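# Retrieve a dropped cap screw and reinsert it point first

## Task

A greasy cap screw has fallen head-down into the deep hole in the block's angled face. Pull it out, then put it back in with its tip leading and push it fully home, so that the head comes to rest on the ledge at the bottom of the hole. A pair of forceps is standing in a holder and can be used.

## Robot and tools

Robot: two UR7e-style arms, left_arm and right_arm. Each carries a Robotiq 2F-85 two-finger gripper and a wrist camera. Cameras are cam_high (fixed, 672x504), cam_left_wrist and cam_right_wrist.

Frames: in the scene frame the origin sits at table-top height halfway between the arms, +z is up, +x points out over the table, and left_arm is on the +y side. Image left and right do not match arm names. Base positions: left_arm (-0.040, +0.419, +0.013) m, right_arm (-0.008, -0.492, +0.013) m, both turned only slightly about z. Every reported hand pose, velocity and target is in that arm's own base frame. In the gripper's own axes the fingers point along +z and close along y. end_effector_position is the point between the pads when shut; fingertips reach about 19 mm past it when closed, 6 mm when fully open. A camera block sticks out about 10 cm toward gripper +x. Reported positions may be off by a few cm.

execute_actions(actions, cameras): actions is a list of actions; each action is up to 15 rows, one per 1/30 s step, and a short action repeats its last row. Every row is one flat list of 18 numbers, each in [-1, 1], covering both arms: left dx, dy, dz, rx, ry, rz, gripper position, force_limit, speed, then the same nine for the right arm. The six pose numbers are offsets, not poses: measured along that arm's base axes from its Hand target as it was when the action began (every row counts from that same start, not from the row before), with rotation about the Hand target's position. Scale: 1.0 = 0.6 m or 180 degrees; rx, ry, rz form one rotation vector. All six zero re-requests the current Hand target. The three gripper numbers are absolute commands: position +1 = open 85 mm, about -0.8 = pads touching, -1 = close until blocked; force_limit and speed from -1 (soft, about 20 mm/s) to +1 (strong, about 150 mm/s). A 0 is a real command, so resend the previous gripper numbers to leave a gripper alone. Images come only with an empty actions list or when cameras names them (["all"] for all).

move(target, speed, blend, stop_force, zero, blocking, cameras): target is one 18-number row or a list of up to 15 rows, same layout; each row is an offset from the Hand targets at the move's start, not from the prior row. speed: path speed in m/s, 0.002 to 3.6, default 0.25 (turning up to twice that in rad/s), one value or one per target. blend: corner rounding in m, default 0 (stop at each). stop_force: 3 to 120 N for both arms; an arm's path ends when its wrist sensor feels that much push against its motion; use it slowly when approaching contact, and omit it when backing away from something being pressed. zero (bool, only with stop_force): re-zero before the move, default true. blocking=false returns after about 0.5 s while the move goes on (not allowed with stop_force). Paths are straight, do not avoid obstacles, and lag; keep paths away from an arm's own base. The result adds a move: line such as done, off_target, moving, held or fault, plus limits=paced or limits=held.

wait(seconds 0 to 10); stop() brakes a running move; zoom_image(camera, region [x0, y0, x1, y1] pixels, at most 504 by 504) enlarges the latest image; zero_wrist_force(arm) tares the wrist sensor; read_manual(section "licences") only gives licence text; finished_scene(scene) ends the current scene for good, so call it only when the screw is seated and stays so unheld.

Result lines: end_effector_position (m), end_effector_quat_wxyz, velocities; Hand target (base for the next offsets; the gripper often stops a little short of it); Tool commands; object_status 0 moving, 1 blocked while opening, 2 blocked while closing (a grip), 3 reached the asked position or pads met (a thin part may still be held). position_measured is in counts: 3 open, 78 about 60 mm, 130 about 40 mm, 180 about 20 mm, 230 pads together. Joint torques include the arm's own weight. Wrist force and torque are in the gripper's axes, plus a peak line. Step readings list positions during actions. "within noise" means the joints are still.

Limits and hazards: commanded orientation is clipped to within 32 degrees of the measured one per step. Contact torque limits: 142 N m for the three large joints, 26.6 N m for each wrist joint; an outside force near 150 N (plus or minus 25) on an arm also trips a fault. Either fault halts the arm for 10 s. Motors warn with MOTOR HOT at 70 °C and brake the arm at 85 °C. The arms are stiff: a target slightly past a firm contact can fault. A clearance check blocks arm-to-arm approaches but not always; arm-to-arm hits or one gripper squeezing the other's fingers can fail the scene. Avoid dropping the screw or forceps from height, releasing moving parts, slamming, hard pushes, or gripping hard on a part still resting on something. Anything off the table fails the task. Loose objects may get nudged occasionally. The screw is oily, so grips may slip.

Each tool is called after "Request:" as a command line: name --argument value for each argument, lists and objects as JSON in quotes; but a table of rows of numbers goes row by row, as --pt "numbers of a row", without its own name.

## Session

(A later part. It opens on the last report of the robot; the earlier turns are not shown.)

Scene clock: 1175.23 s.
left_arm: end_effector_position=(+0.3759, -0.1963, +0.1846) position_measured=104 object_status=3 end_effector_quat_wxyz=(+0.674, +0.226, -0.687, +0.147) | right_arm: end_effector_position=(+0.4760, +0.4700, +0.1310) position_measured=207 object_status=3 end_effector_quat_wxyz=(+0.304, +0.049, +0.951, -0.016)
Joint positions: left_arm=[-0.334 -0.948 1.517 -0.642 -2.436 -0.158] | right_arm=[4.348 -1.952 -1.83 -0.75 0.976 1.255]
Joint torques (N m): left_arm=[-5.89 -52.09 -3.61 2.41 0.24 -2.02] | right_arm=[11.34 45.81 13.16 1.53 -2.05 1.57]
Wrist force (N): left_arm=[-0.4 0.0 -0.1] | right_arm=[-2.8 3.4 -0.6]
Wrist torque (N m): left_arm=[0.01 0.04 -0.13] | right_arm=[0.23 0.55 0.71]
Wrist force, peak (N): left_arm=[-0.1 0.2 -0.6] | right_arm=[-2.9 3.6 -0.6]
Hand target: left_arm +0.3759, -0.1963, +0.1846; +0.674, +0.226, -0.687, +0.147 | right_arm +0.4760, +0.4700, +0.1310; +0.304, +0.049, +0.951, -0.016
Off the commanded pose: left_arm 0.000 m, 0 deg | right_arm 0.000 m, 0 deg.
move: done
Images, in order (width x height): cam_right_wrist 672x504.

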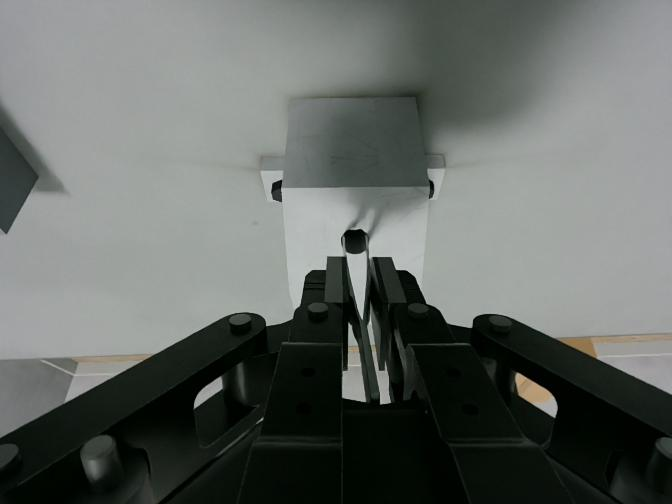

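Request:
move --target '[0,0,0,0,0,0,0.2,-0.4,0,0.00963,-0.00101,-0.01357,0,0,0,-0.62,-0.5,-1]' --speed 0.02 --stop_force 5 --cameras '["cam_right_wrist"]'

Request:
zoom_image --camera "cam_right_wrist" --region '[320, 200, 390, 270]'

Scene clock: 1188.07 s.
left_arm: end_effector_position=(+0.3759, -0.1963, +0.1846) position_measured=104 object_status=3 end_effector_quat_wxyz=(+0.674, +0.226, -0.687, +0.147) | right_arm: end_effector_position=(+0.4818, +0.4694, +0.1228) position_measured=207 object_status=3 end_effector_quat_wxyz=(+0.304, +0.049, +0.951, -0.016)
Joint positions: left_arm=[-0.334 -0.948 1.517 -0.642 -2.436 -0.158] | right_arm=[4.338 -1.971 -1.83 -0.725 0.977 1.243]
Joint torques (N m): left_arm=[-4.86 -51.14 -4.05 2.09 0.06 -2.1] | right_arm=[11.04 46.29 28.18 1.42 -2.04 1.53]
Wrist force (N): left_arm=[-0.4 0.2 -0.1] | right_arm=[-2.9 3.4 -0.7]
Wrist torque (N m): left_arm=[0.04 0.04 -0.13] | right_arm=[0.22 0.56 0.70]
Wrist force, peak (N): left_arm=[-0.4 0.2 -0.5] | right_arm=[-3.0 3.7 -0.5]
Hand target: left_arm +0.3759, -0.1963, +0.1846; +0.674, +0.226, -0.687, +0.147 | right_arm +0.4818, +0.4694, +0.1229; +0.304, +0.049, +0.951, -0.016
Off the commanded pose: left_arm 0.000 m, 0 deg | right_arm 0.000 m, 0 deg.
move: done
Images, in order (width x height): cam_right_wrist 672x504.

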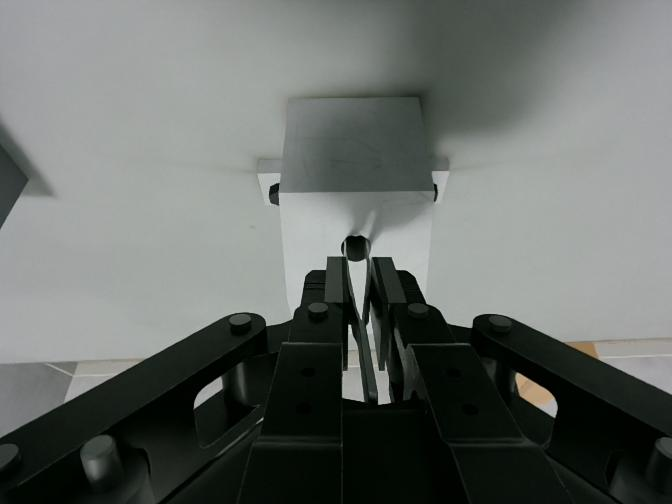

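Scaled by 7.200 from the camera's 672x504 image, which has a finer 960x720 frame.

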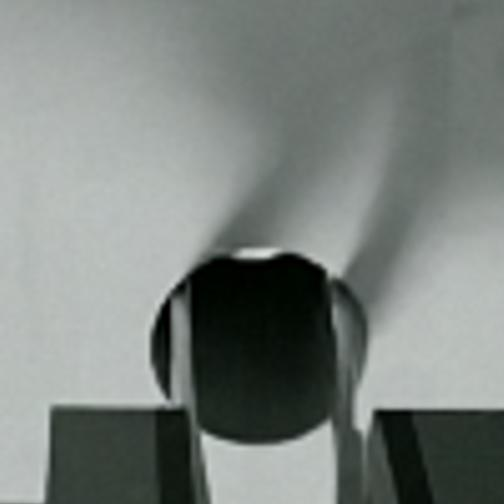

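Request:
move --target '[0,0,0,0,0,0,0.2,-0.4,0,0,0,0,0,0,0,-1,0.2,-1]' --cameras '["cam_right_wrist"]'

Request:
zoom_image --camera "cam_right_wrist" --region '[320, 200, 390, 270]'

Scene clock: 1208.30 s.
left_arm: end_effector_position=(+0.3759, -0.1963, +0.1846) position_measured=104 object_status=3 end_effector_quat_wxyz=(+0.674, +0.226, -0.687, +0.147) | right_arm: end_effector_position=(+0.4818, +0.4694, +0.1229) position_measured=220 object_status=0 end_effector_quat_wxyz=(+0.304, +0.049, +0.951, -0.016)
Joint positions: left_arm=[-0.334 -0.948 1.517 -0.642 -2.436 -0.158] | right_arm=[4.338 -1.971 -1.83 -0.725 0.977 1.243]
Joint torques (N m): left_arm=[-5.8 -51.31 -3.53 2.12 -0.08 -2.14] | right_arm=[11.05 46.16 27.62 1.7 -3.1 1.56]
Wrist force (N): left_arm=[0.1 0.3 -0.2] | right_arm=[-2.9 3.3 -0.5]
Wrist torque (N m): left_arm=[0.04 -0.04 -0.13] | right_arm=[0.23 0.49 0.70]
Wrist force, peak (N): left_arm=[-0.2 0.4 -0.4] | right_arm=[-3.4 3.5 -0.7]
Hand target: left_arm +0.3759, -0.1963, +0.1846; +0.674, +0.226, -0.687, +0.147 | right_arm +0.4818, +0.4694, +0.1229; +0.304, +0.049, +0.951, -0.016
Off the commanded pose: left_arm 0.000 m, 0 deg | right_arm 0.000 m, 0 deg.
move: done
Images, in order (width x height): cam_right_wrist 672x504.

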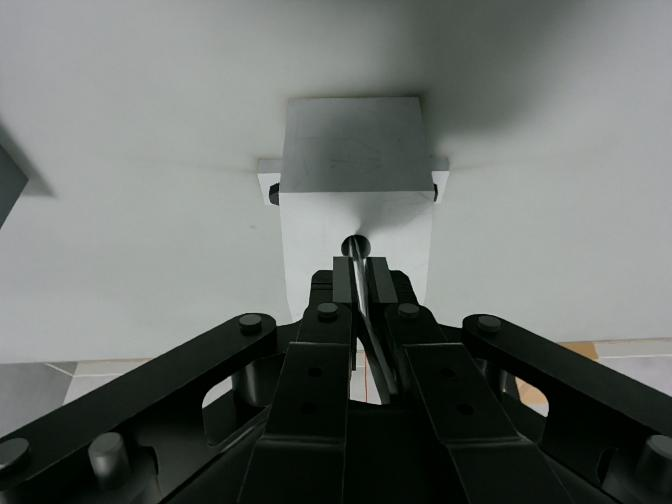

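Scaled by 7.200 from the camera's 672x504 image, which has a finer 960x720 frame.

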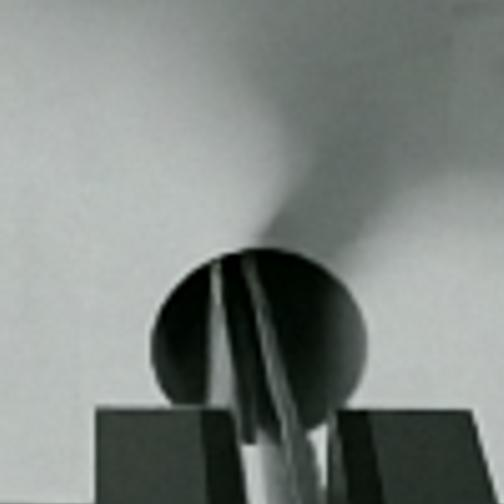

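Request:
execute_actions --actions '[[[0,0,0,0,0,0,0.2,-0.4,0,0,0,0,0,0,0,-1,0.2,-1]]]' --cameras '["cam_right_wrist"]'

Request:
zoom_image --camera "cam_right_wrist" --region '[335, 225, 375, 265]'

Scene clock: 1230.60 s.
left_arm: end_effector_position=(+0.3759, -0.1963, +0.1846) position_measured=104 object_status=3 end_effector_quat_wxyz=(+0.674, +0.226, -0.687, +0.147) | right_arm: end_effector_position=(+0.4818, +0.4694, +0.1229) position_measured=220 object_status=2 end_effector_quat_wxyz=(+0.304, +0.049, +0.951, -0.016)
Joint positions: left_arm=[-0.334 -0.948 1.517 -0.642 -2.436 -0.158] | right_arm=[4.338 -1.971 -1.83 -0.725 0.977 1.243]
Joint torques (N m): left_arm=[-5.51 -50.89 -2.81 1.82 -0.17 -2.05] | right_arm=[10.87 46.22 27.09 2.16 -1.5 1.55]
Wrist force (N): left_arm=[0.1 0.0 -0.1] | right_arm=[-3.0 3.3 -0.3]
Wrist torque (N m): left_arm=[0.01 -0.04 -0.14] | right_arm=[0.22 0.50 0.70]
Wrist force, peak (N): left_arm=[-0.2 0.4 -0.2] | right_arm=[-3.3 3.5 -0.9]
Hand target: left_arm +0.3759, -0.1963, +0.1846; +0.674, +0.226, -0.687, +0.147 | right_arm +0.4818, +0.4694, +0.1229; +0.304, +0.049, +0.951, -0.016
Off the commanded pose: left_arm 0.000 m, 0 deg | right_arm 0.000 m, 0 deg.
Step readings (end_effector_position of left_arm | right_arm):
0: (+0.3759, -0.1963, +0.1846) | (+0.4818, +0.4694, +0.1229)
1: (+0.3759, -0.1963, +0.1846) | (+0.4818, +0.4694, +0.1229)
2: (+0.3759, -0.1963, +0.1846) | (+0.4818, +0.4694, +0.1229)
4: (+0.3759, -0.1963, +0.1846) | (+0.4818, +0.4694, +0.1229)
8: (+0.3759, -0.1963, +0.1846) | (+0.4818, +0.4694, +0.1229)
15: (+0.3759, -0.1963, +0.1846) | (+0.4818, +0.4694, +0.1229)
Images, in order (width x height): cam_right_wrist 672x504.

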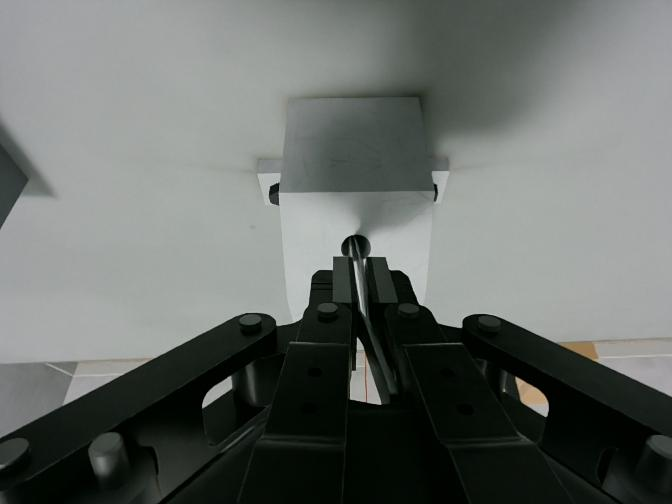

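Scaled by 12.600 from the camera's 672x504 image, which has a finer 960x720 frame.

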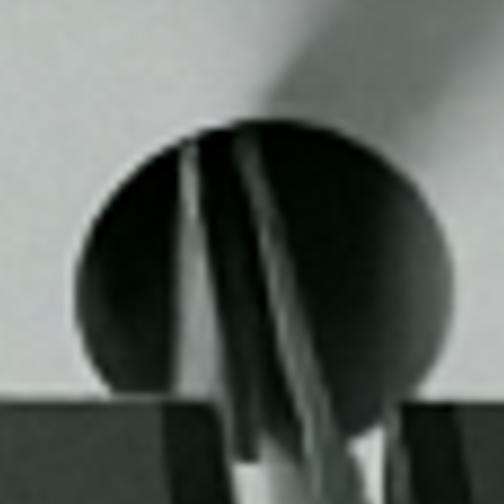

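Request:
move --target '[0,0,0,0,0,0,0.2,-0.4,0,0,0,0,0,0,0,-0.62,-0.5,-1]' --cameras '["cam_right_wrist"]'

Request:
zoom_image --camera "cam_right_wrist" --region '[335, 225, 375, 265]'

Scene clock: 1292.13 s.
left_arm: end_effector_position=(+0.3759, -0.1963, +0.1846) position_measured=104 object_status=3 end_effector_quat_wxyz=(+0.674, +0.226, -0.687, +0.147) | right_arm: end_effector_position=(+0.4818, +0.4694, +0.1229) position_measured=208 object_status=0 end_effector_quat_wxyz=(+0.304, +0.049, +0.951, -0.016)
Joint positions: left_arm=[-0.334 -0.948 1.517 -0.642 -2.436 -0.158] | right_arm=[4.338 -1.971 -1.83 -0.725 0.977 1.243]
Joint torques (N m): left_arm=[-5.49 -52.25 -3.54 1.82 -0.29 -2.17] | right_arm=[11.3 45.75 26.33 2.53 -0.07 1.49]
Wrist force (N): left_arm=[-0.1 0.2 -0.2] | right_arm=[-2.8 3.5 -0.9]
Wrist torque (N m): left_arm=[0.03 -0.01 -0.13] | right_arm=[0.22 0.54 0.70]
Wrist force, peak (N): left_arm=[-0.2 0.3 -0.5] | right_arm=[-3.2 3.6 -0.8]
Hand target: left_arm +0.3759, -0.1963, +0.1846; +0.674, +0.226, -0.687, +0.147 | right_arm +0.4818, +0.4694, +0.1229; +0.304, +0.049, +0.951, -0.016
Off the commanded pose: left_arm 0.000 m, 0 deg | right_arm 0.000 m, 0 deg.
move: done
Images, in order (width x height): cam_right_wrist 672x504.

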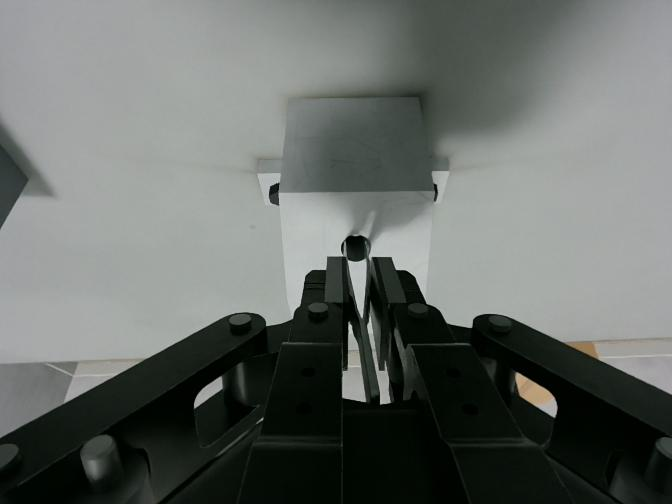

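Scaled by 12.600 from the camera's 672x504 image, which has a finer 960x720 frame.

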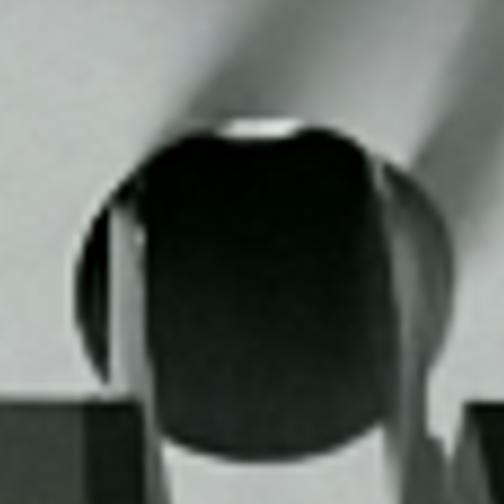

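Request:
move --pt "0 0 0 0 0 0 0.2 -0.4 0 -0.00162 0.00017 -0.00116 0 0 0 -0.615 -0.5 -1" --pt "0 0 0 0 0 0 0.2 -0.4 0 0.00993 -0.00104 -0.01744 0 0 0 -0.615 -0.5 -1" --speed 0.012 --stop_force 4 --cameras '["cam_right_wrist"]'

Request:
zoom_image --camera "cam_right_wrist" --region '[335, 225, 375, 265]'

Scene clock: 1379.27 s.
left_arm: end_effector_position=(+0.3759, -0.1963, +0.1846) position_measured=104 object_status=3 end_effector_quat_wxyz=(+0.674, +0.226, -0.687, +0.147) | right_arm: end_effector_position=(+0.4878, +0.4688, +0.1124) position_measured=207 object_status=3 end_effector_quat_wxyz=(+0.304, +0.049, +0.951, -0.016)
Joint positions: left_arm=[-0.334 -0.948 1.517 -0.642 -2.436 -0.158] | right_arm=[4.328 -1.994 -1.831 -0.694 0.979 1.232]
Joint torques (N m): left_arm=[-5.63 -51.58 -3.83 1.61 -0.57 -2] | right_arm=[11.12 46.82 21.21 1.39 -1.24 1.17]
Wrist force (N): left_arm=[-0.2 0.1 -0.1] | right_arm=[-2.7 3.9 -0.7]
Wrist torque (N m): left_arm=[0.02 0.01 -0.13] | right_arm=[0.27 0.51 0.70]
Wrist force, peak (N): left_arm=[0.0 0.3 -0.4] | right_arm=[-3.1 3.8 -1.7]
Hand target: left_arm +0.3759, -0.1963, +0.1846; +0.674, +0.226, -0.687, +0.147 | right_arm +0.4878, +0.4688, +0.1124; +0.304, +0.049, +0.951, -0.016
Off the commanded pose: left_arm 0.000 m, 0 deg | right_arm 0.000 m, 0 deg.
move: done
Images, in order (width x height): cam_right_wrist 672x504.

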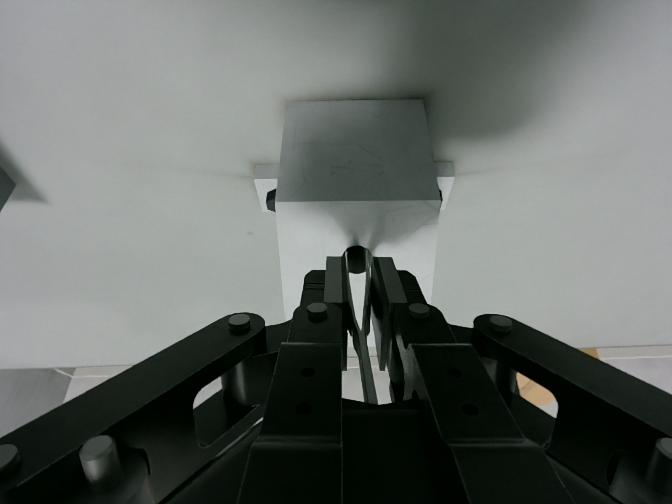

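Scaled by 12.600 from the camera's 672x504 image, which has a finer 960x720 frame.

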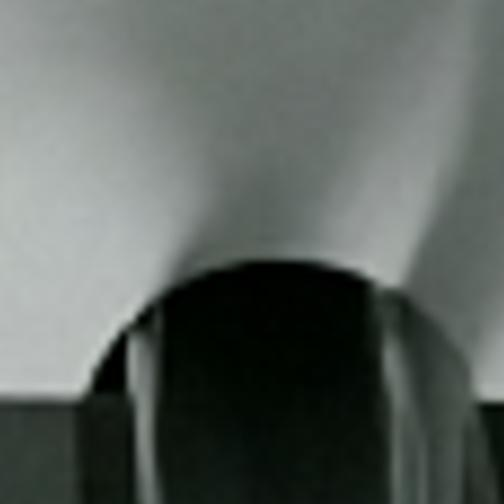

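Request:
move --target '[0,0,0,0,0,0,0.2,-0.4,0,0.00866,-0.00091,-0.01221,0,0,0,-0.615,-0.5,-1]' --speed 0.01 --stop_force 4 --cameras '["cam_right_wrist"]'

Request:
zoom_image --camera "cam_right_wrist" --region '[325, 225, 385, 285]'

Scene clock: 1399.07 s.
left_arm: end_effector_position=(+0.3759, -0.1963, +0.1846) position_measured=104 object_status=3 end_effector_quat_wxyz=(+0.674, +0.226, -0.687, +0.147) | right_arm: end_effector_position=(+0.4913, +0.4685, +0.1074) position_measured=207 object_status=3 end_effector_quat_wxyz=(+0.304, +0.049, +0.951, -0.016)
Joint positions: left_arm=[-0.334 -0.948 1.517 -0.642 -2.436 -0.158] | right_arm=[4.323 -2.005 -1.83 -0.68 0.98 1.225]
Joint torques (N m): left_arm=[-4.66 -51.52 -3.78 1.6 -0.7 -2.02] | right_arm=[10.99 47 9.85 2.95 -3.05 1.58]
Wrist force (N): left_arm=[0.0 0.2 -0.3] | right_arm=[-3.0 4.2 -0.5]
Wrist torque (N m): left_arm=[0.03 -0.02 -0.13] | right_arm=[0.27 0.53 0.66]
Wrist force, peak (N): left_arm=[-0.3 0.4 -0.3] | right_arm=[-4.1 4.1 -7.2]
Hand target: left_arm +0.3759, -0.1963, +0.1846; +0.674, +0.226, -0.687, +0.147 | right_arm +0.4913, +0.4685, +0.1074; +0.304, +0.049, +0.951, -0.016 (not the last commanded pose)
Off the commanded pose: left_arm 0.000 m, 0 deg | right_arm 0.003 m, 0 deg.
move: contact (right_arm)
Images, in order (width x height): cam_right_wrist 672x504.

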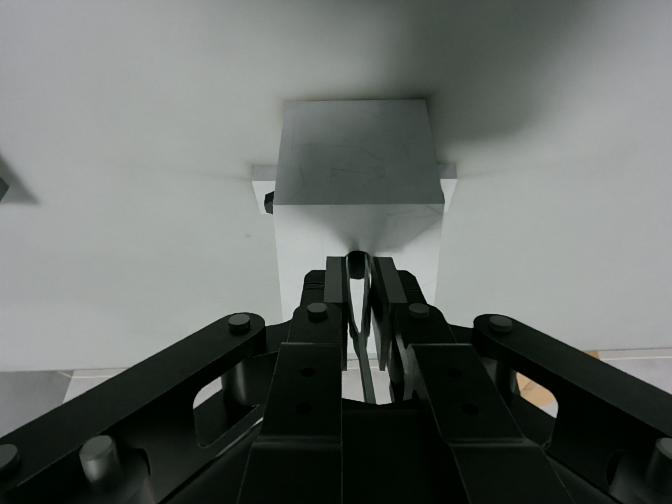

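Scaled by 8.400 from the camera's 672x504 image, which has a finer 960x720 frame.

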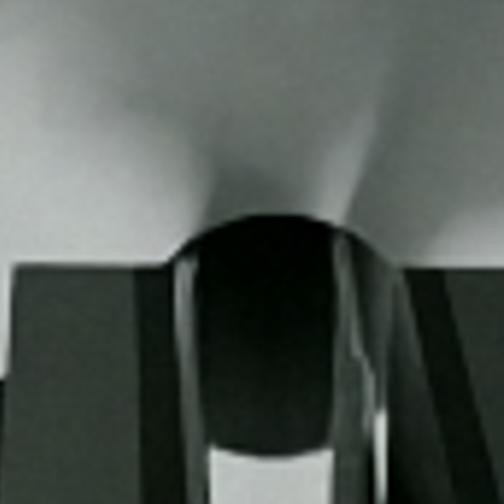

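Request:
move --target '[0,0,0,0,0,0,0.2,-0.4,0,-0.00096,0.0001,0.00136,0,0,0,-0.615,-0.5,-1]' --speed 0.02

Request:
move --target '[0,0,0,0,0,0,0.2,-0.4,0,0,0,0,0,0,0,-1,0,-1]' --cameras '["cam_right_wrist"]'

Request:
zoom_image --camera "cam_right_wrist" --region '[325, 225, 385, 285]'

Scene clock: 1502.40 s.
left_arm: end_effector_position=(+0.3759, -0.1963, +0.1846) position_measured=104 object_status=3 end_effector_quat_wxyz=(+0.674, +0.226, -0.687, +0.147) | right_arm: end_effector_position=(+0.4907, +0.4685, +0.1083) position_measured=207 object_status=3 end_effector_quat_wxyz=(+0.304, +0.049, +0.951, -0.016)
Joint positions: left_arm=[-0.334 -0.948 1.517 -0.642 -2.436 -0.158] | right_arm=[4.324 -2.003 -1.83 -0.682 0.98 1.226]
Joint torques (N m): left_arm=[-5.3 -51.5 -3.49 1.49 -0.79 -2.15] | right_arm=[8.94 43.13 10.57 2.05 -3.26 1.19]
Wrist force (N): left_arm=[-0.1 0.0 -0.2] | right_arm=[-2.8 3.8 -0.6]
Wrist torque (N m): left_arm=[0.00 0.00 -0.13] | right_arm=[0.24 0.52 0.58]
Wrist force, peak (N): left_arm=[-0.4 0.2 -0.4] | right_arm=[-3.3 4.3 -0.4]
Hand target: left_arm +0.3759, -0.1963, +0.1846; +0.674, +0.226, -0.687, +0.147 | right_arm +0.4907, +0.4685, +0.1083; +0.304, +0.049, +0.951, -0.016
Off the commanded pose: left_arm 0.000 m, 0 deg | right_arm 0.000 m, 0 deg.
move: done

Scene clock: 1503.13 s.
left_arm: end_effector_position=(+0.3759, -0.1963, +0.1846) position_measured=104 object_status=3 end_effector_quat_wxyz=(+0.674, +0.226, -0.687, +0.147) | right_arm: end_effector_position=(+0.4907, +0.4685, +0.1083) position_measured=219 object_status=0 end_effector_quat_wxyz=(+0.304, +0.049, +0.951, -0.016)
Joint positions: left_arm=[-0.334 -0.948 1.517 -0.642 -2.436 -0.158] | right_arm=[4.324 -2.003 -1.83 -0.682 0.98 1.226]
Joint torques (N m): left_arm=[-5.73 -51.12 -4.03 1.39 -0.79 -2.05] | right_arm=[3.82 33.37 11.32 -1.08 4.2 -0.39]
Wrist force (N): left_arm=[0.0 0.2 -0.2] | right_arm=[-29.4 11.0 7.1]
Wrist torque (N m): left_arm=[0.02 -0.02 -0.13] | right_arm=[-0.19 1.23 0.54]
Wrist force, peak (N): left_arm=[-0.2 0.2 -0.3] | right_arm=[-29.5 10.8 7.3]
Hand target: left_arm +0.3759, -0.1963, +0.1846; +0.674, +0.226, -0.687, +0.147 | right_arm +0.4907, +0.4685, +0.1083; +0.304, +0.049, +0.951, -0.016
Off the commanded pose: left_arm 0.000 m, 0 deg | right_arm 0.000 m, 0 deg.
move: done
Images, in order (width x height): cam_right_wrist 672x504.

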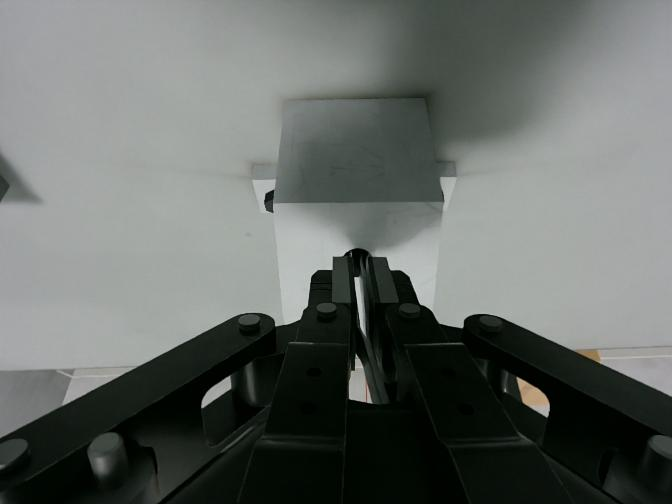

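Scaled by 8.400 from the camera's 672x504 image, which has a finer 960x720 frame.

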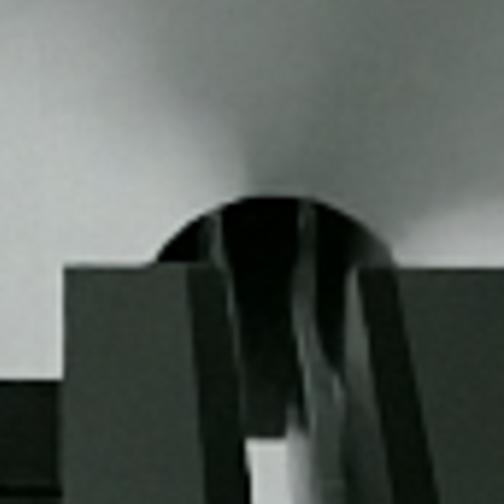

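Request:
move --target '[0,0,0,0,0,0,0.2,-0.4,0,0,0,0,0,0,0,-0.62,0,-1]' --cameras '["cam_right_wrist"]'

Request:
zoom_image --camera "cam_right_wrist" --region '[325, 225, 385, 285]'

Scene clock: 1536.93 s.
left_arm: end_effector_position=(+0.3759, -0.1963, +0.1846) position_measured=104 object_status=3 end_effector_quat_wxyz=(+0.674, +0.226, -0.687, +0.147) | right_arm: end_effector_position=(+0.4907, +0.4685, +0.1082) position_measured=208 object_status=0 end_effector_quat_wxyz=(+0.304, +0.049, +0.951, -0.016)
Joint positions: left_arm=[-0.334 -0.948 1.517 -0.642 -2.436 -0.158] | right_arm=[4.323 -2.003 -1.83 -0.682 0.98 1.226]
Joint torques (N m): left_arm=[-5.91 -51.13 -4.24 1.41 -1 -2.07] | right_arm=[-2.96 24.94 15.89 4.68 -3.37 -0.94]
Wrist force (N): left_arm=[-0.2 0.1 -0.2] | right_arm=[-3.2 4.4 -0.8]
Wrist torque (N m): left_arm=[0.01 0.01 -0.13] | right_arm=[0.33 0.58 0.58]
Wrist force, peak (N): left_arm=[-0.1 0.2 -0.5] | right_arm=[-30.5 10.8 7.0]
Hand target: left_arm +0.3759, -0.1963, +0.1846; +0.674, +0.226, -0.687, +0.147 | right_arm +0.4907, +0.4685, +0.1083; +0.304, +0.049, +0.951, -0.016
Off the commanded pose: left_arm 0.000 m, 0 deg | right_arm 0.000 m, 0 deg.
move: done
Images, in order (width x height): cam_right_wrist 672x504.

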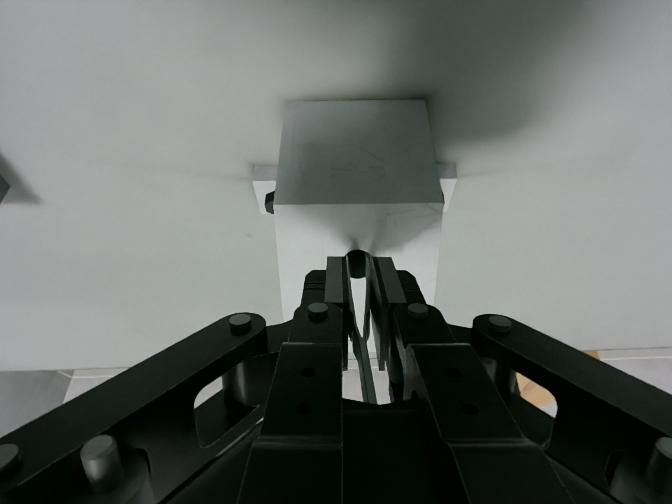

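Scaled by 8.400 from the camera's 672x504 image, which has a finer 960x720 frame.

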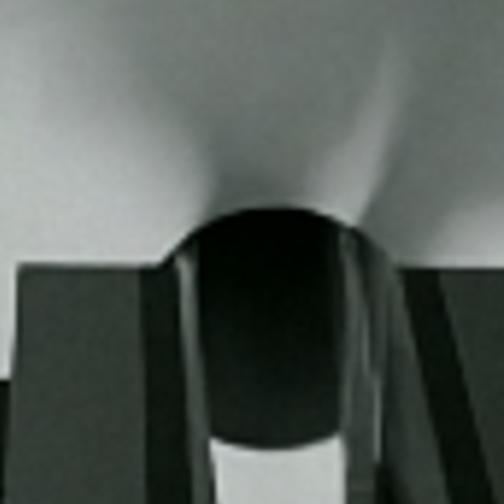

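Request:
move --target '[0,0,0,0,0,0,0.2,-0.4,0,-0.05053,0.00531,0.07123,0,0,0,-0.62,0,-1]' --speed 0.05

Request:
move --target '[0,0,0,0,0,0,0.2,-0.4,0,0,0,0,0,0,0,-0.7,-0.5,-1]' --cameras '["cam_right_wrist"]'

Request:
zoom_image --camera "cam_right_wrist" --region '[320, 190, 390, 260]'

Scene clock: 1591.50 s.
left_arm: end_effector_position=(+0.3759, -0.1963, +0.1846) position_measured=104 object_status=3 end_effector_quat_wxyz=(+0.674, +0.226, -0.687, +0.147) | right_arm: end_effector_position=(+0.4603, +0.4718, +0.1511) position_measured=208 object_status=3 end_effector_quat_wxyz=(+0.304, +0.049, +0.951, -0.016)
Joint positions: left_arm=[-0.334 -0.948 1.517 -0.642 -2.436 -0.158] | right_arm=[4.375 -1.906 -1.83 -0.814 0.971 1.287]
Joint torques (N m): left_arm=[-6.29 -51.88 -3.41 1.23 -1.24 -2.01] | right_arm=[-12.05 21.5 21.51 4.88 -1.73 -2.15]
Wrist force (N): left_arm=[0.0 0.3 -0.1] | right_arm=[-3.4 3.7 -0.5]
Wrist torque (N m): left_arm=[0.04 -0.02 -0.13] | right_arm=[0.28 0.62 0.68]
Wrist force, peak (N): left_arm=[-0.1 0.3 -0.4] | right_arm=[-3.3 4.8 -0.8]
Hand target: left_arm +0.3759, -0.1963, +0.1846; +0.674, +0.226, -0.687, +0.147 | right_arm +0.4604, +0.4717, +0.1510; +0.304, +0.049, +0.951, -0.016
Off the commanded pose: left_arm 0.000 m, 0 deg | right_arm 0.000 m, 0 deg.
move: done

Scene clock: 1592.00 s.
left_arm: end_effector_position=(+0.3759, -0.1963, +0.1846) position_measured=104 object_status=3 end_effector_quat_wxyz=(+0.674, +0.226, -0.687, +0.147) | right_arm: end_effector_position=(+0.4604, +0.4717, +0.1510) position_measured=217 object_status=0 end_effector_quat_wxyz=(+0.304, +0.049, +0.951, -0.016)
Joint positions: left_arm=[-0.334 -0.948 1.517 -0.642 -2.436 -0.158] | right_arm=[4.375 -1.906 -1.83 -0.814 0.971 1.287]
Joint torques (N m): left_arm=[-5.1 -51.72 -4.22 1.17 -1.08 -2.05] | right_arm=[-12.68 21.05 11.48 2.53 1.23 -1.77]
Wrist force (N): left_arm=[0.0 0.1 -0.2] | right_arm=[-3.1 3.9 -0.9]
Wrist torque (N m): left_arm=[0.02 -0.02 -0.13] | right_arm=[0.30 0.56 0.68]
Wrist force, peak (N): left_arm=[-0.2 0.2 -0.4] | right_arm=[-3.6 3.9 -0.3]
Hand target: left_arm +0.3759, -0.1963, +0.1846; +0.674, +0.226, -0.687, +0.147 | right_arm +0.4604, +0.4717, +0.1510; +0.304, +0.049, +0.951, -0.016
Off the commanded pose: left_arm 0.000 m, 0 deg | right_arm 0.000 m, 0 deg.
move: done
Images, in order (width x height): cam_right_wrist 672x504.

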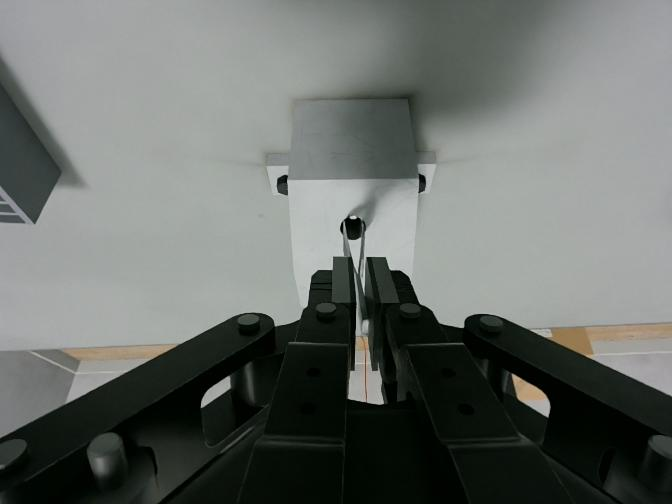

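Scaled by 7.200 from the camera's 672x504 image, which has a finer 960x720 frame.

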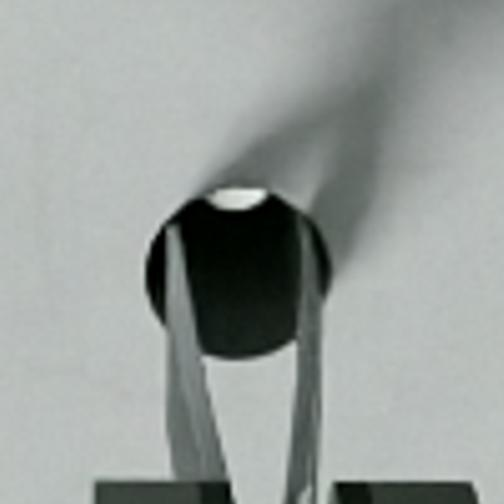

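Request:
execute_actions --actions '[]'

Scene clock: 1649.43 s.
left_arm: end_effector_position=(+0.3759, -0.1963, +0.1846) position_measured=104 object_status=3 end_effector_quat_wxyz=(+0.674, +0.226, -0.687, +0.147) | right_arm: end_effector_position=(+0.4604, +0.4717, +0.1510) position_measured=217 object_status=3 end_effector_quat_wxyz=(+0.304, +0.049, +0.951, -0.016)
Joint positions: left_arm=[-0.334 -0.948 1.517 -0.642 -2.436 -0.158] | right_arm=[4.375 -1.906 -1.83 -0.814 0.971 1.287]
Joint velocities: within noise
Joint torques (N m): left_arm=[-5.73 -51.67 -3.76 0.95 -1.29 -2.05] | right_arm=[-13.01 21.51 11.42 2.46 1.06 -1.48]
Wrist force (N): left_arm=[0.0 0.1 -0.2] | right_arm=[-3.4 4.0 -0.5]
Wrist torque (N m): left_arm=[0.01 -0.01 -0.13] | right_arm=[0.30 0.61 0.68]
Wrist force, peak (N): left_arm=[-0.1 0.1 -0.6] | right_arm=[-3.4 4.2 -0.8]
Hand target: left_arm +0.3759, -0.1963, +0.1846; +0.674, +0.226, -0.687, +0.147 | right_arm +0.4604, +0.4717, +0.1510; +0.304, +0.049, +0.951, -0.016
Tool commands: left_gripper/position=+0.2 left_gripper/force_limit=-0.4 left_gripper/speed=+0.0 right_gripper/position=-0.7 right_gripper/force_limit=-0.5 right_gripper/speed=-1.0
Off the commanded pose: left_arm 0.000 m, 0 deg | right_arm 0.000 m, 0 deg.

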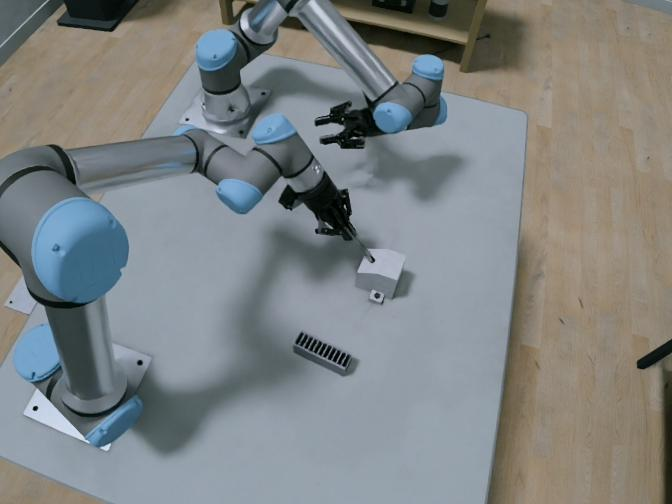

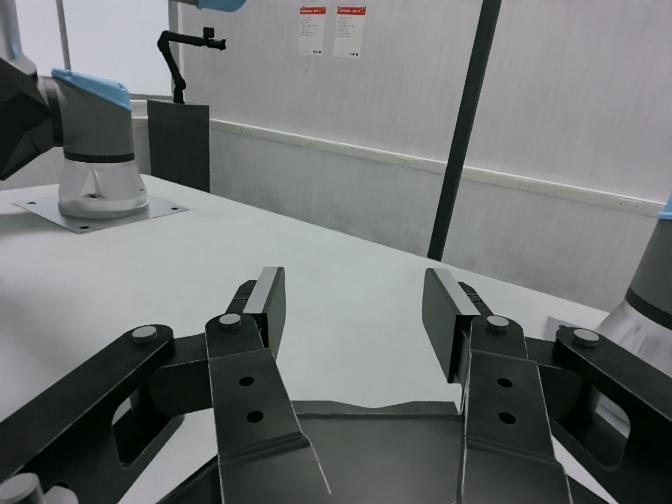

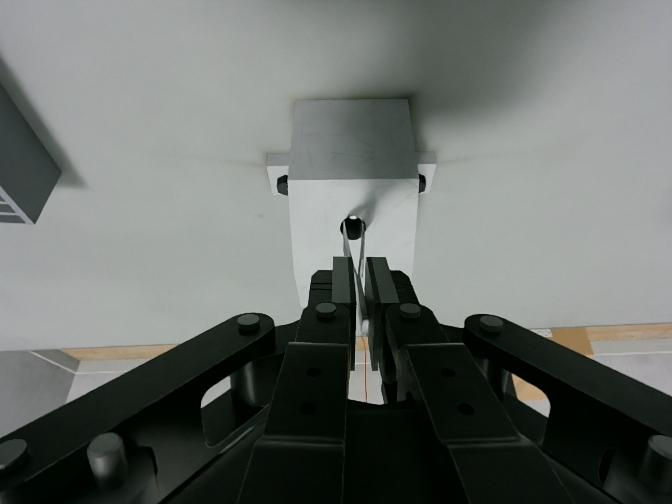

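Request:
zoom_image --camera "cam_right_wrist" --region '[270, 190, 450, 325]'

Request:
zoom_image --camera "cam_high" --region '[280, 140, 450, 320]'

Scaled by 2.800 from the camera's 672x504 image, which has a finer 960x720 frame.

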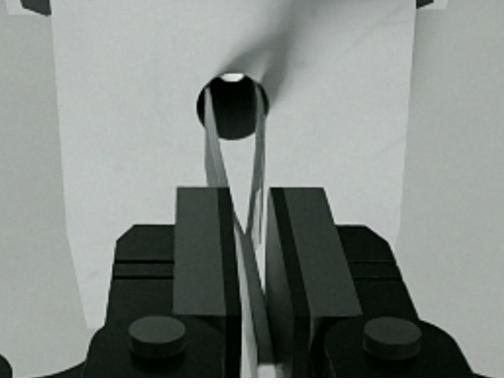

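Scaled by 2.800 from the camera's 672x504 image, which has a finer 960x720 frame.

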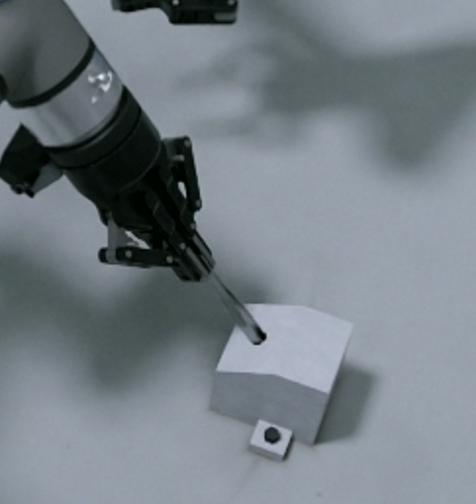

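Request:
move --target '[0,0,0,0,0,0,0.2,-0.4,0,-0.055,0.0058,0.0775,0,0,0,-0.7,-0.5,-1]' --speed 0.1 --cameras '["cam_right_wrist"]'

Request:
zoom_image --camera "cam_right_wrist" --region '[270, 190, 450, 325]'

Scene clock: 1745.83 s.
left_arm: end_effector_position=(+0.3759, -0.1963, +0.1846) position_measured=104 object_status=3 end_effector_quat_wxyz=(+0.674, +0.226, -0.687, +0.147) | right_arm: end_effector_position=(+0.4274, +0.4753, +0.1976) position_measured=217 object_status=3 end_effector_quat_wxyz=(+0.304, +0.049, +0.951, -0.016)
Joint positions: left_arm=[-0.334 -0.948 1.517 -0.642 -2.436 -0.158] | right_arm=[4.434 -1.812 -1.808 -0.97 0.963 1.357]
Joint torques (N m): left_arm=[-5.18 -51.34 -3.73 0.94 -1.12 -2.14] | right_arm=[-11.77 28.47 12.95 2.11 0.19 -0.63]
Wrist force (N): left_arm=[0.0 0.0 -0.1] | right_arm=[-3.0 3.7 -0.7]
Wrist torque (N m): left_arm=[0.00 -0.01 -0.13] | right_arm=[0.28 0.58 0.71]
Wrist force, peak (N): left_arm=[0.0 0.2 -0.4] | right_arm=[-3.6 4.1 -0.6]
Hand target: left_arm +0.3759, -0.1963, +0.1846; +0.674, +0.226, -0.687, +0.147 | right_arm +0.4274, +0.4752, +0.1975; +0.304, +0.049, +0.951, -0.016
Off the commanded pose: left_arm 0.000 m, 0 deg | right_arm 0.000 m, 0 deg.
move: done
Images, in order (width x height): cam_right_wrist 672x504.

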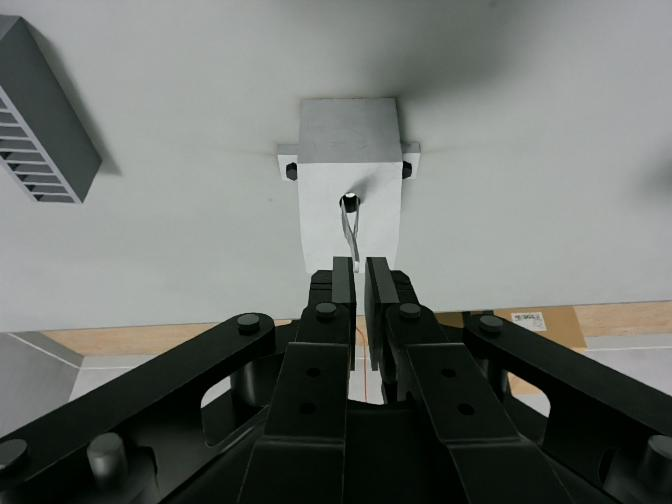

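Scaled by 2.800 from the camera's 672x504 image, which has a finer 960x720 frame.

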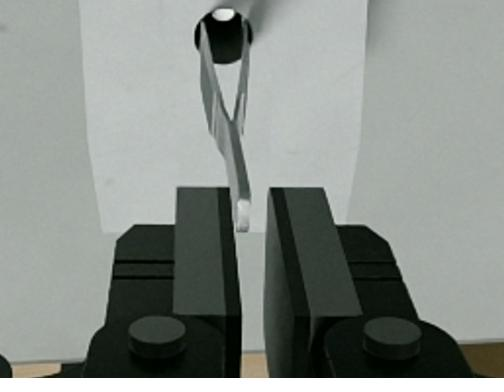

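Request:
zoom_image --camera "cam_right_wrist" --region '[325, 185, 385, 280]'

Request:
execute_actions --actions '[]'

Request:
zoom_image --camera "cam_high" --region '[330, 200, 430, 310]'

Scaled by 5.305 from the camera's 672x504 image, which has a finer 960x720 frame.

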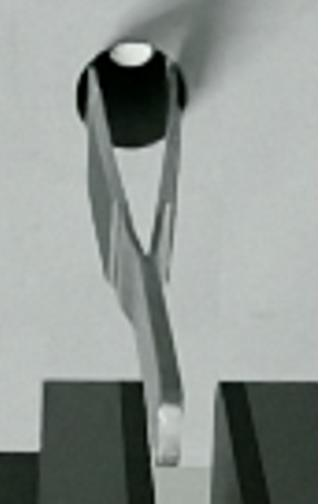

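Scene clock: 1832.00 s.
left_arm: end_effector_position=(+0.3759, -0.1963, +0.1846) position_measured=104 object_status=3 end_effector_quat_wxyz=(+0.674, +0.226, -0.687, +0.147) | right_arm: end_effector_position=(+0.4274, +0.4752, +0.1975) position_measured=217 object_status=3 end_effector_quat_wxyz=(+0.304, +0.049, +0.951, -0.016)
Joint positions: left_arm=[-0.334 -0.948 1.517 -0.642 -2.436 -0.158] | right_arm=[4.434 -1.812 -1.808 -0.97 0.963 1.358]
Joint velocities: within noise
Joint torques (N m): left_arm=[-5.92 -51.3 -4.05 0.8 -1.06 -2.19] | right_arm=[-13.02 32.11 12.47 1.4 0.98 0.88]
Wrist force (N): left_arm=[-0.1 0.0 -0.3] | right_arm=[-2.9 3.9 -0.9]
Wrist torque (N m): left_arm=[0.00 0.00 -0.13] | right_arm=[0.32 0.56 0.70]
Wrist force, peak (N): left_arm=[-0.3 0.2 -0.3] | right_arm=[-3.5 4.0 -0.6]
Hand target: left_arm +0.3759, -0.1963, +0.1846; +0.674, +0.226, -0.687, +0.147 | right_arm +0.4274, +0.4752, +0.1975; +0.304, +0.049, +0.951, -0.016
Tool commands: left_gripper/position=+0.2 left_gripper/force_limit=-0.4 left_gripper/speed=+0.0 right_gripper/position=-0.7 right_gripper/force_limit=-0.5 right_gripper/speed=-1.0
Off the commanded pose: left_arm 0.000 m, 0 deg | right_arm 0.000 m, 0 deg.

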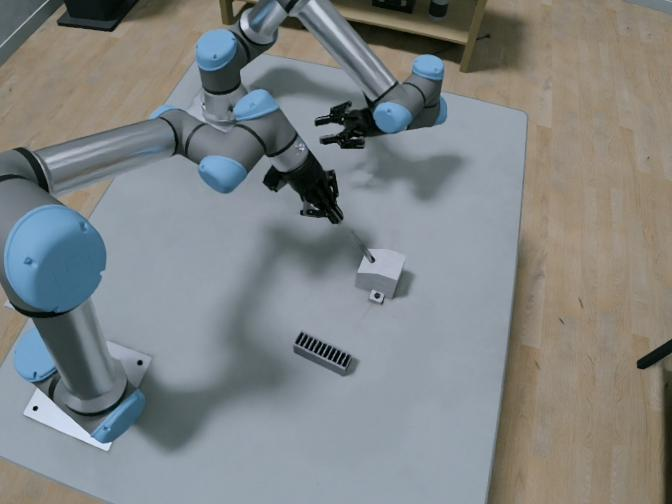

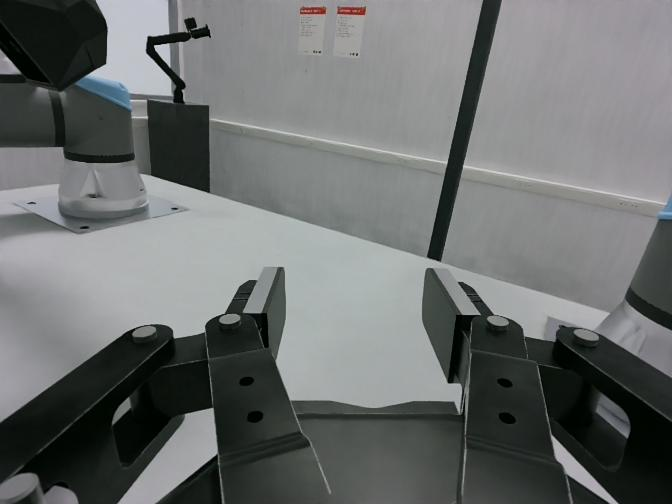

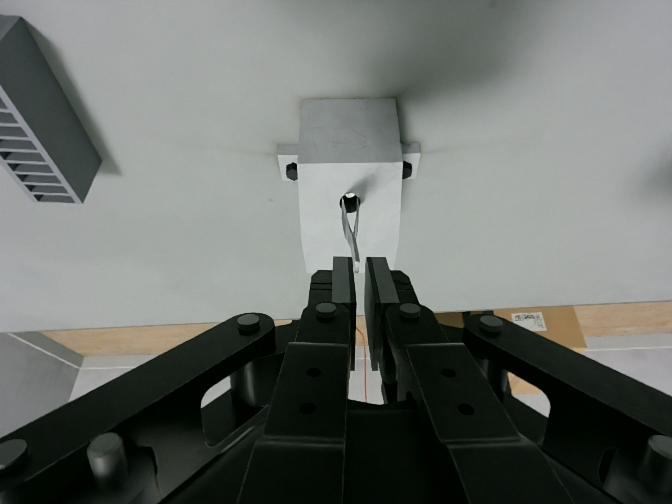

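Scaled by 4.582 from the camera's 672x504 image, which has a finer 960x720 frame.

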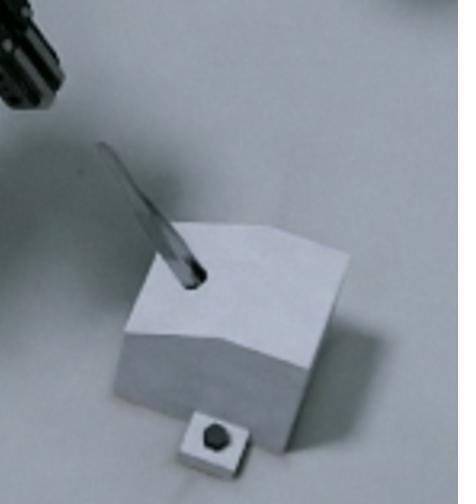

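Request:
move --target '[0.03,0.03,0.13,0,0,0,0.2,-0.4,0,0,0,0,0,0,0,-0.7,-0.5,-1]' --speed 0.2

Request:
move --target '[0.27,-0.12,0.0,-0.197,-0.567,0,0.2,-0.4,0,0,0,0,0,0,0,-0.7,-0.5,-1]' --speed 0.2 --cameras '["cam_high", "cam_left_wrist"]'

Scene clock: 2155.63 s.
left_arm: end_effector_position=(+0.3784, -0.1936, +0.1963) position_measured=104 object_status=3 end_effector_quat_wxyz=(+0.674, +0.226, -0.687, +0.147) | right_arm: end_effector_position=(+0.4274, +0.4752, +0.1975) position_measured=217 object_status=3 end_effector_quat_wxyz=(+0.304, +0.049, +0.951, -0.016)
Joint positions: left_arm=[-0.328 -0.958 1.499 -0.614 -2.431 -0.158] | right_arm=[4.434 -1.812 -1.808 -0.97 0.963 1.358]
Joint torques (N m): left_arm=[-4.99 -36.85 -3.33 1.96 -1.44 -0.35] | right_arm=[-12.84 35.87 13.09 1.47 1.06 0.72]
Wrist force (N): left_arm=[-0.1 0.1 -0.3] | right_arm=[-3.0 3.9 -0.8]
Wrist torque (N m): left_arm=[0.02 -0.01 -0.13] | right_arm=[0.32 0.57 0.71]
Wrist force, peak (N): left_arm=[12.7 3.0 -4.0] | right_arm=[-3.4 4.2 -0.6]
Hand target: left_arm +0.3783, -0.1936, +0.1962; +0.674, +0.226, -0.687, +0.147 (not the last commanded pose) | right_arm +0.4274, +0.4752, +0.1975; +0.304, +0.049, +0.951, -0.016
Off the commanded pose: left_arm 0.070 m, 0 deg | right_arm 0.000 m, 0 deg.
move: held (left_arm; a check stopped the path); limits=held
pose unreachable (left arm): on one or more control steps of this call, first in action 0 (counted from 0), this arm could not follow its commanded pose, so it was not sent that pose on those steps. It may still have moved: this result reports where it is.
cause: moving toward the commanded pose would bring two parts of the arm too close to each other (its gripper and another part of the arm, with joints 4 (wrist 1) to 6 (wrist 3) between them, 2 mm apart when it was first held).

Scene clock: 2160.83 s.
left_arm: end_effector_position=(+0.5403, -0.2656, +0.1961) position_measured=104 object_status=3 end_effector_quat_wxyz=(+0.069, +0.159, +0.880, -0.442) end_effector_velocity=(+0.001, +0.000, +0.001) end_effector_angular_velocity=(-0.002, -0.006, -0.001) | right_arm: end_effector_position=(+0.4274, +0.4752, +0.1975) position_measured=217 object_status=3 end_effector_quat_wxyz=(+0.304, +0.049, +0.951, -0.016)
Joint positions: left_arm=[-0.355 -1.233 1.934 -2.681 -2.429 -0.188] | right_arm=[4.434 -1.812 -1.808 -0.97 0.963 1.358]
Joint velocities: left_arm=[0 0.001 -0.001 -0.005 0 0.002] | right_arm=[within noise]
Joint torques (N m): left_arm=[0.92 -42.25 -31.59 -4.14 -2.54 2.06] | right_arm=[-12.82 36.01 13.14 2.14 1.01 0.14]
Wrist force (N): left_arm=[2.9 3.4 0.6] | right_arm=[-3.2 3.6 -0.8]
Wrist torque (N m): left_arm=[0.47 -0.27 -0.11] | right_arm=[0.26 0.61 0.71]
Wrist force, peak (N): left_arm=[2.9 3.4 0.6] | right_arm=[-3.4 4.1 -0.7]
Hand target: left_arm +0.5403, -0.2656, +0.1962; +0.069, +0.159, +0.880, -0.442 | right_arm +0.4274, +0.4752, +0.1975; +0.304, +0.049, +0.951, -0.016
Off the commanded pose: left_arm 0.000 m, 0 deg | right_arm 0.000 m, 0 deg.
move: done
Images, in order (width x height): cam_high 672x504, cam_left_wrist 672x504.

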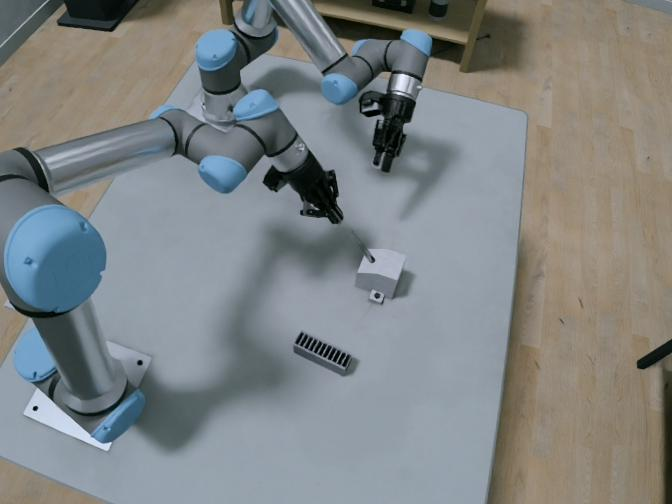

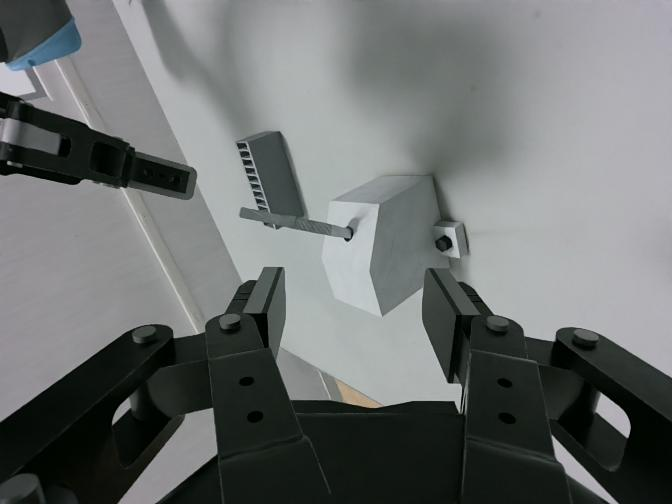

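Request:
zoom_image --camera "cam_left_wrist" --region '[220, 160, 480, 330]'

Scaled by 1.938 from the camera's 672x504 image, which has a finer 960x720 frame.

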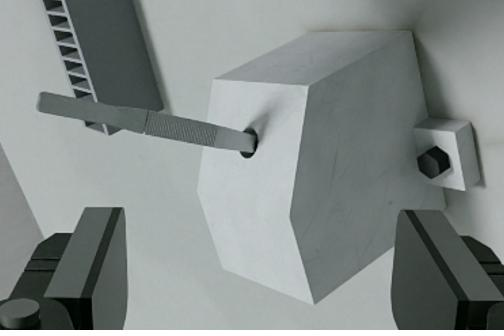

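Request:
zoom_image --camera "cam_left_wrist" --region '[230, 190, 370, 260]'

Scaled by 3.600 from the camera's 672x504 image, which has a finer 960x720 frame.

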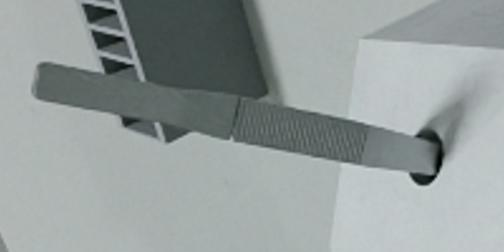

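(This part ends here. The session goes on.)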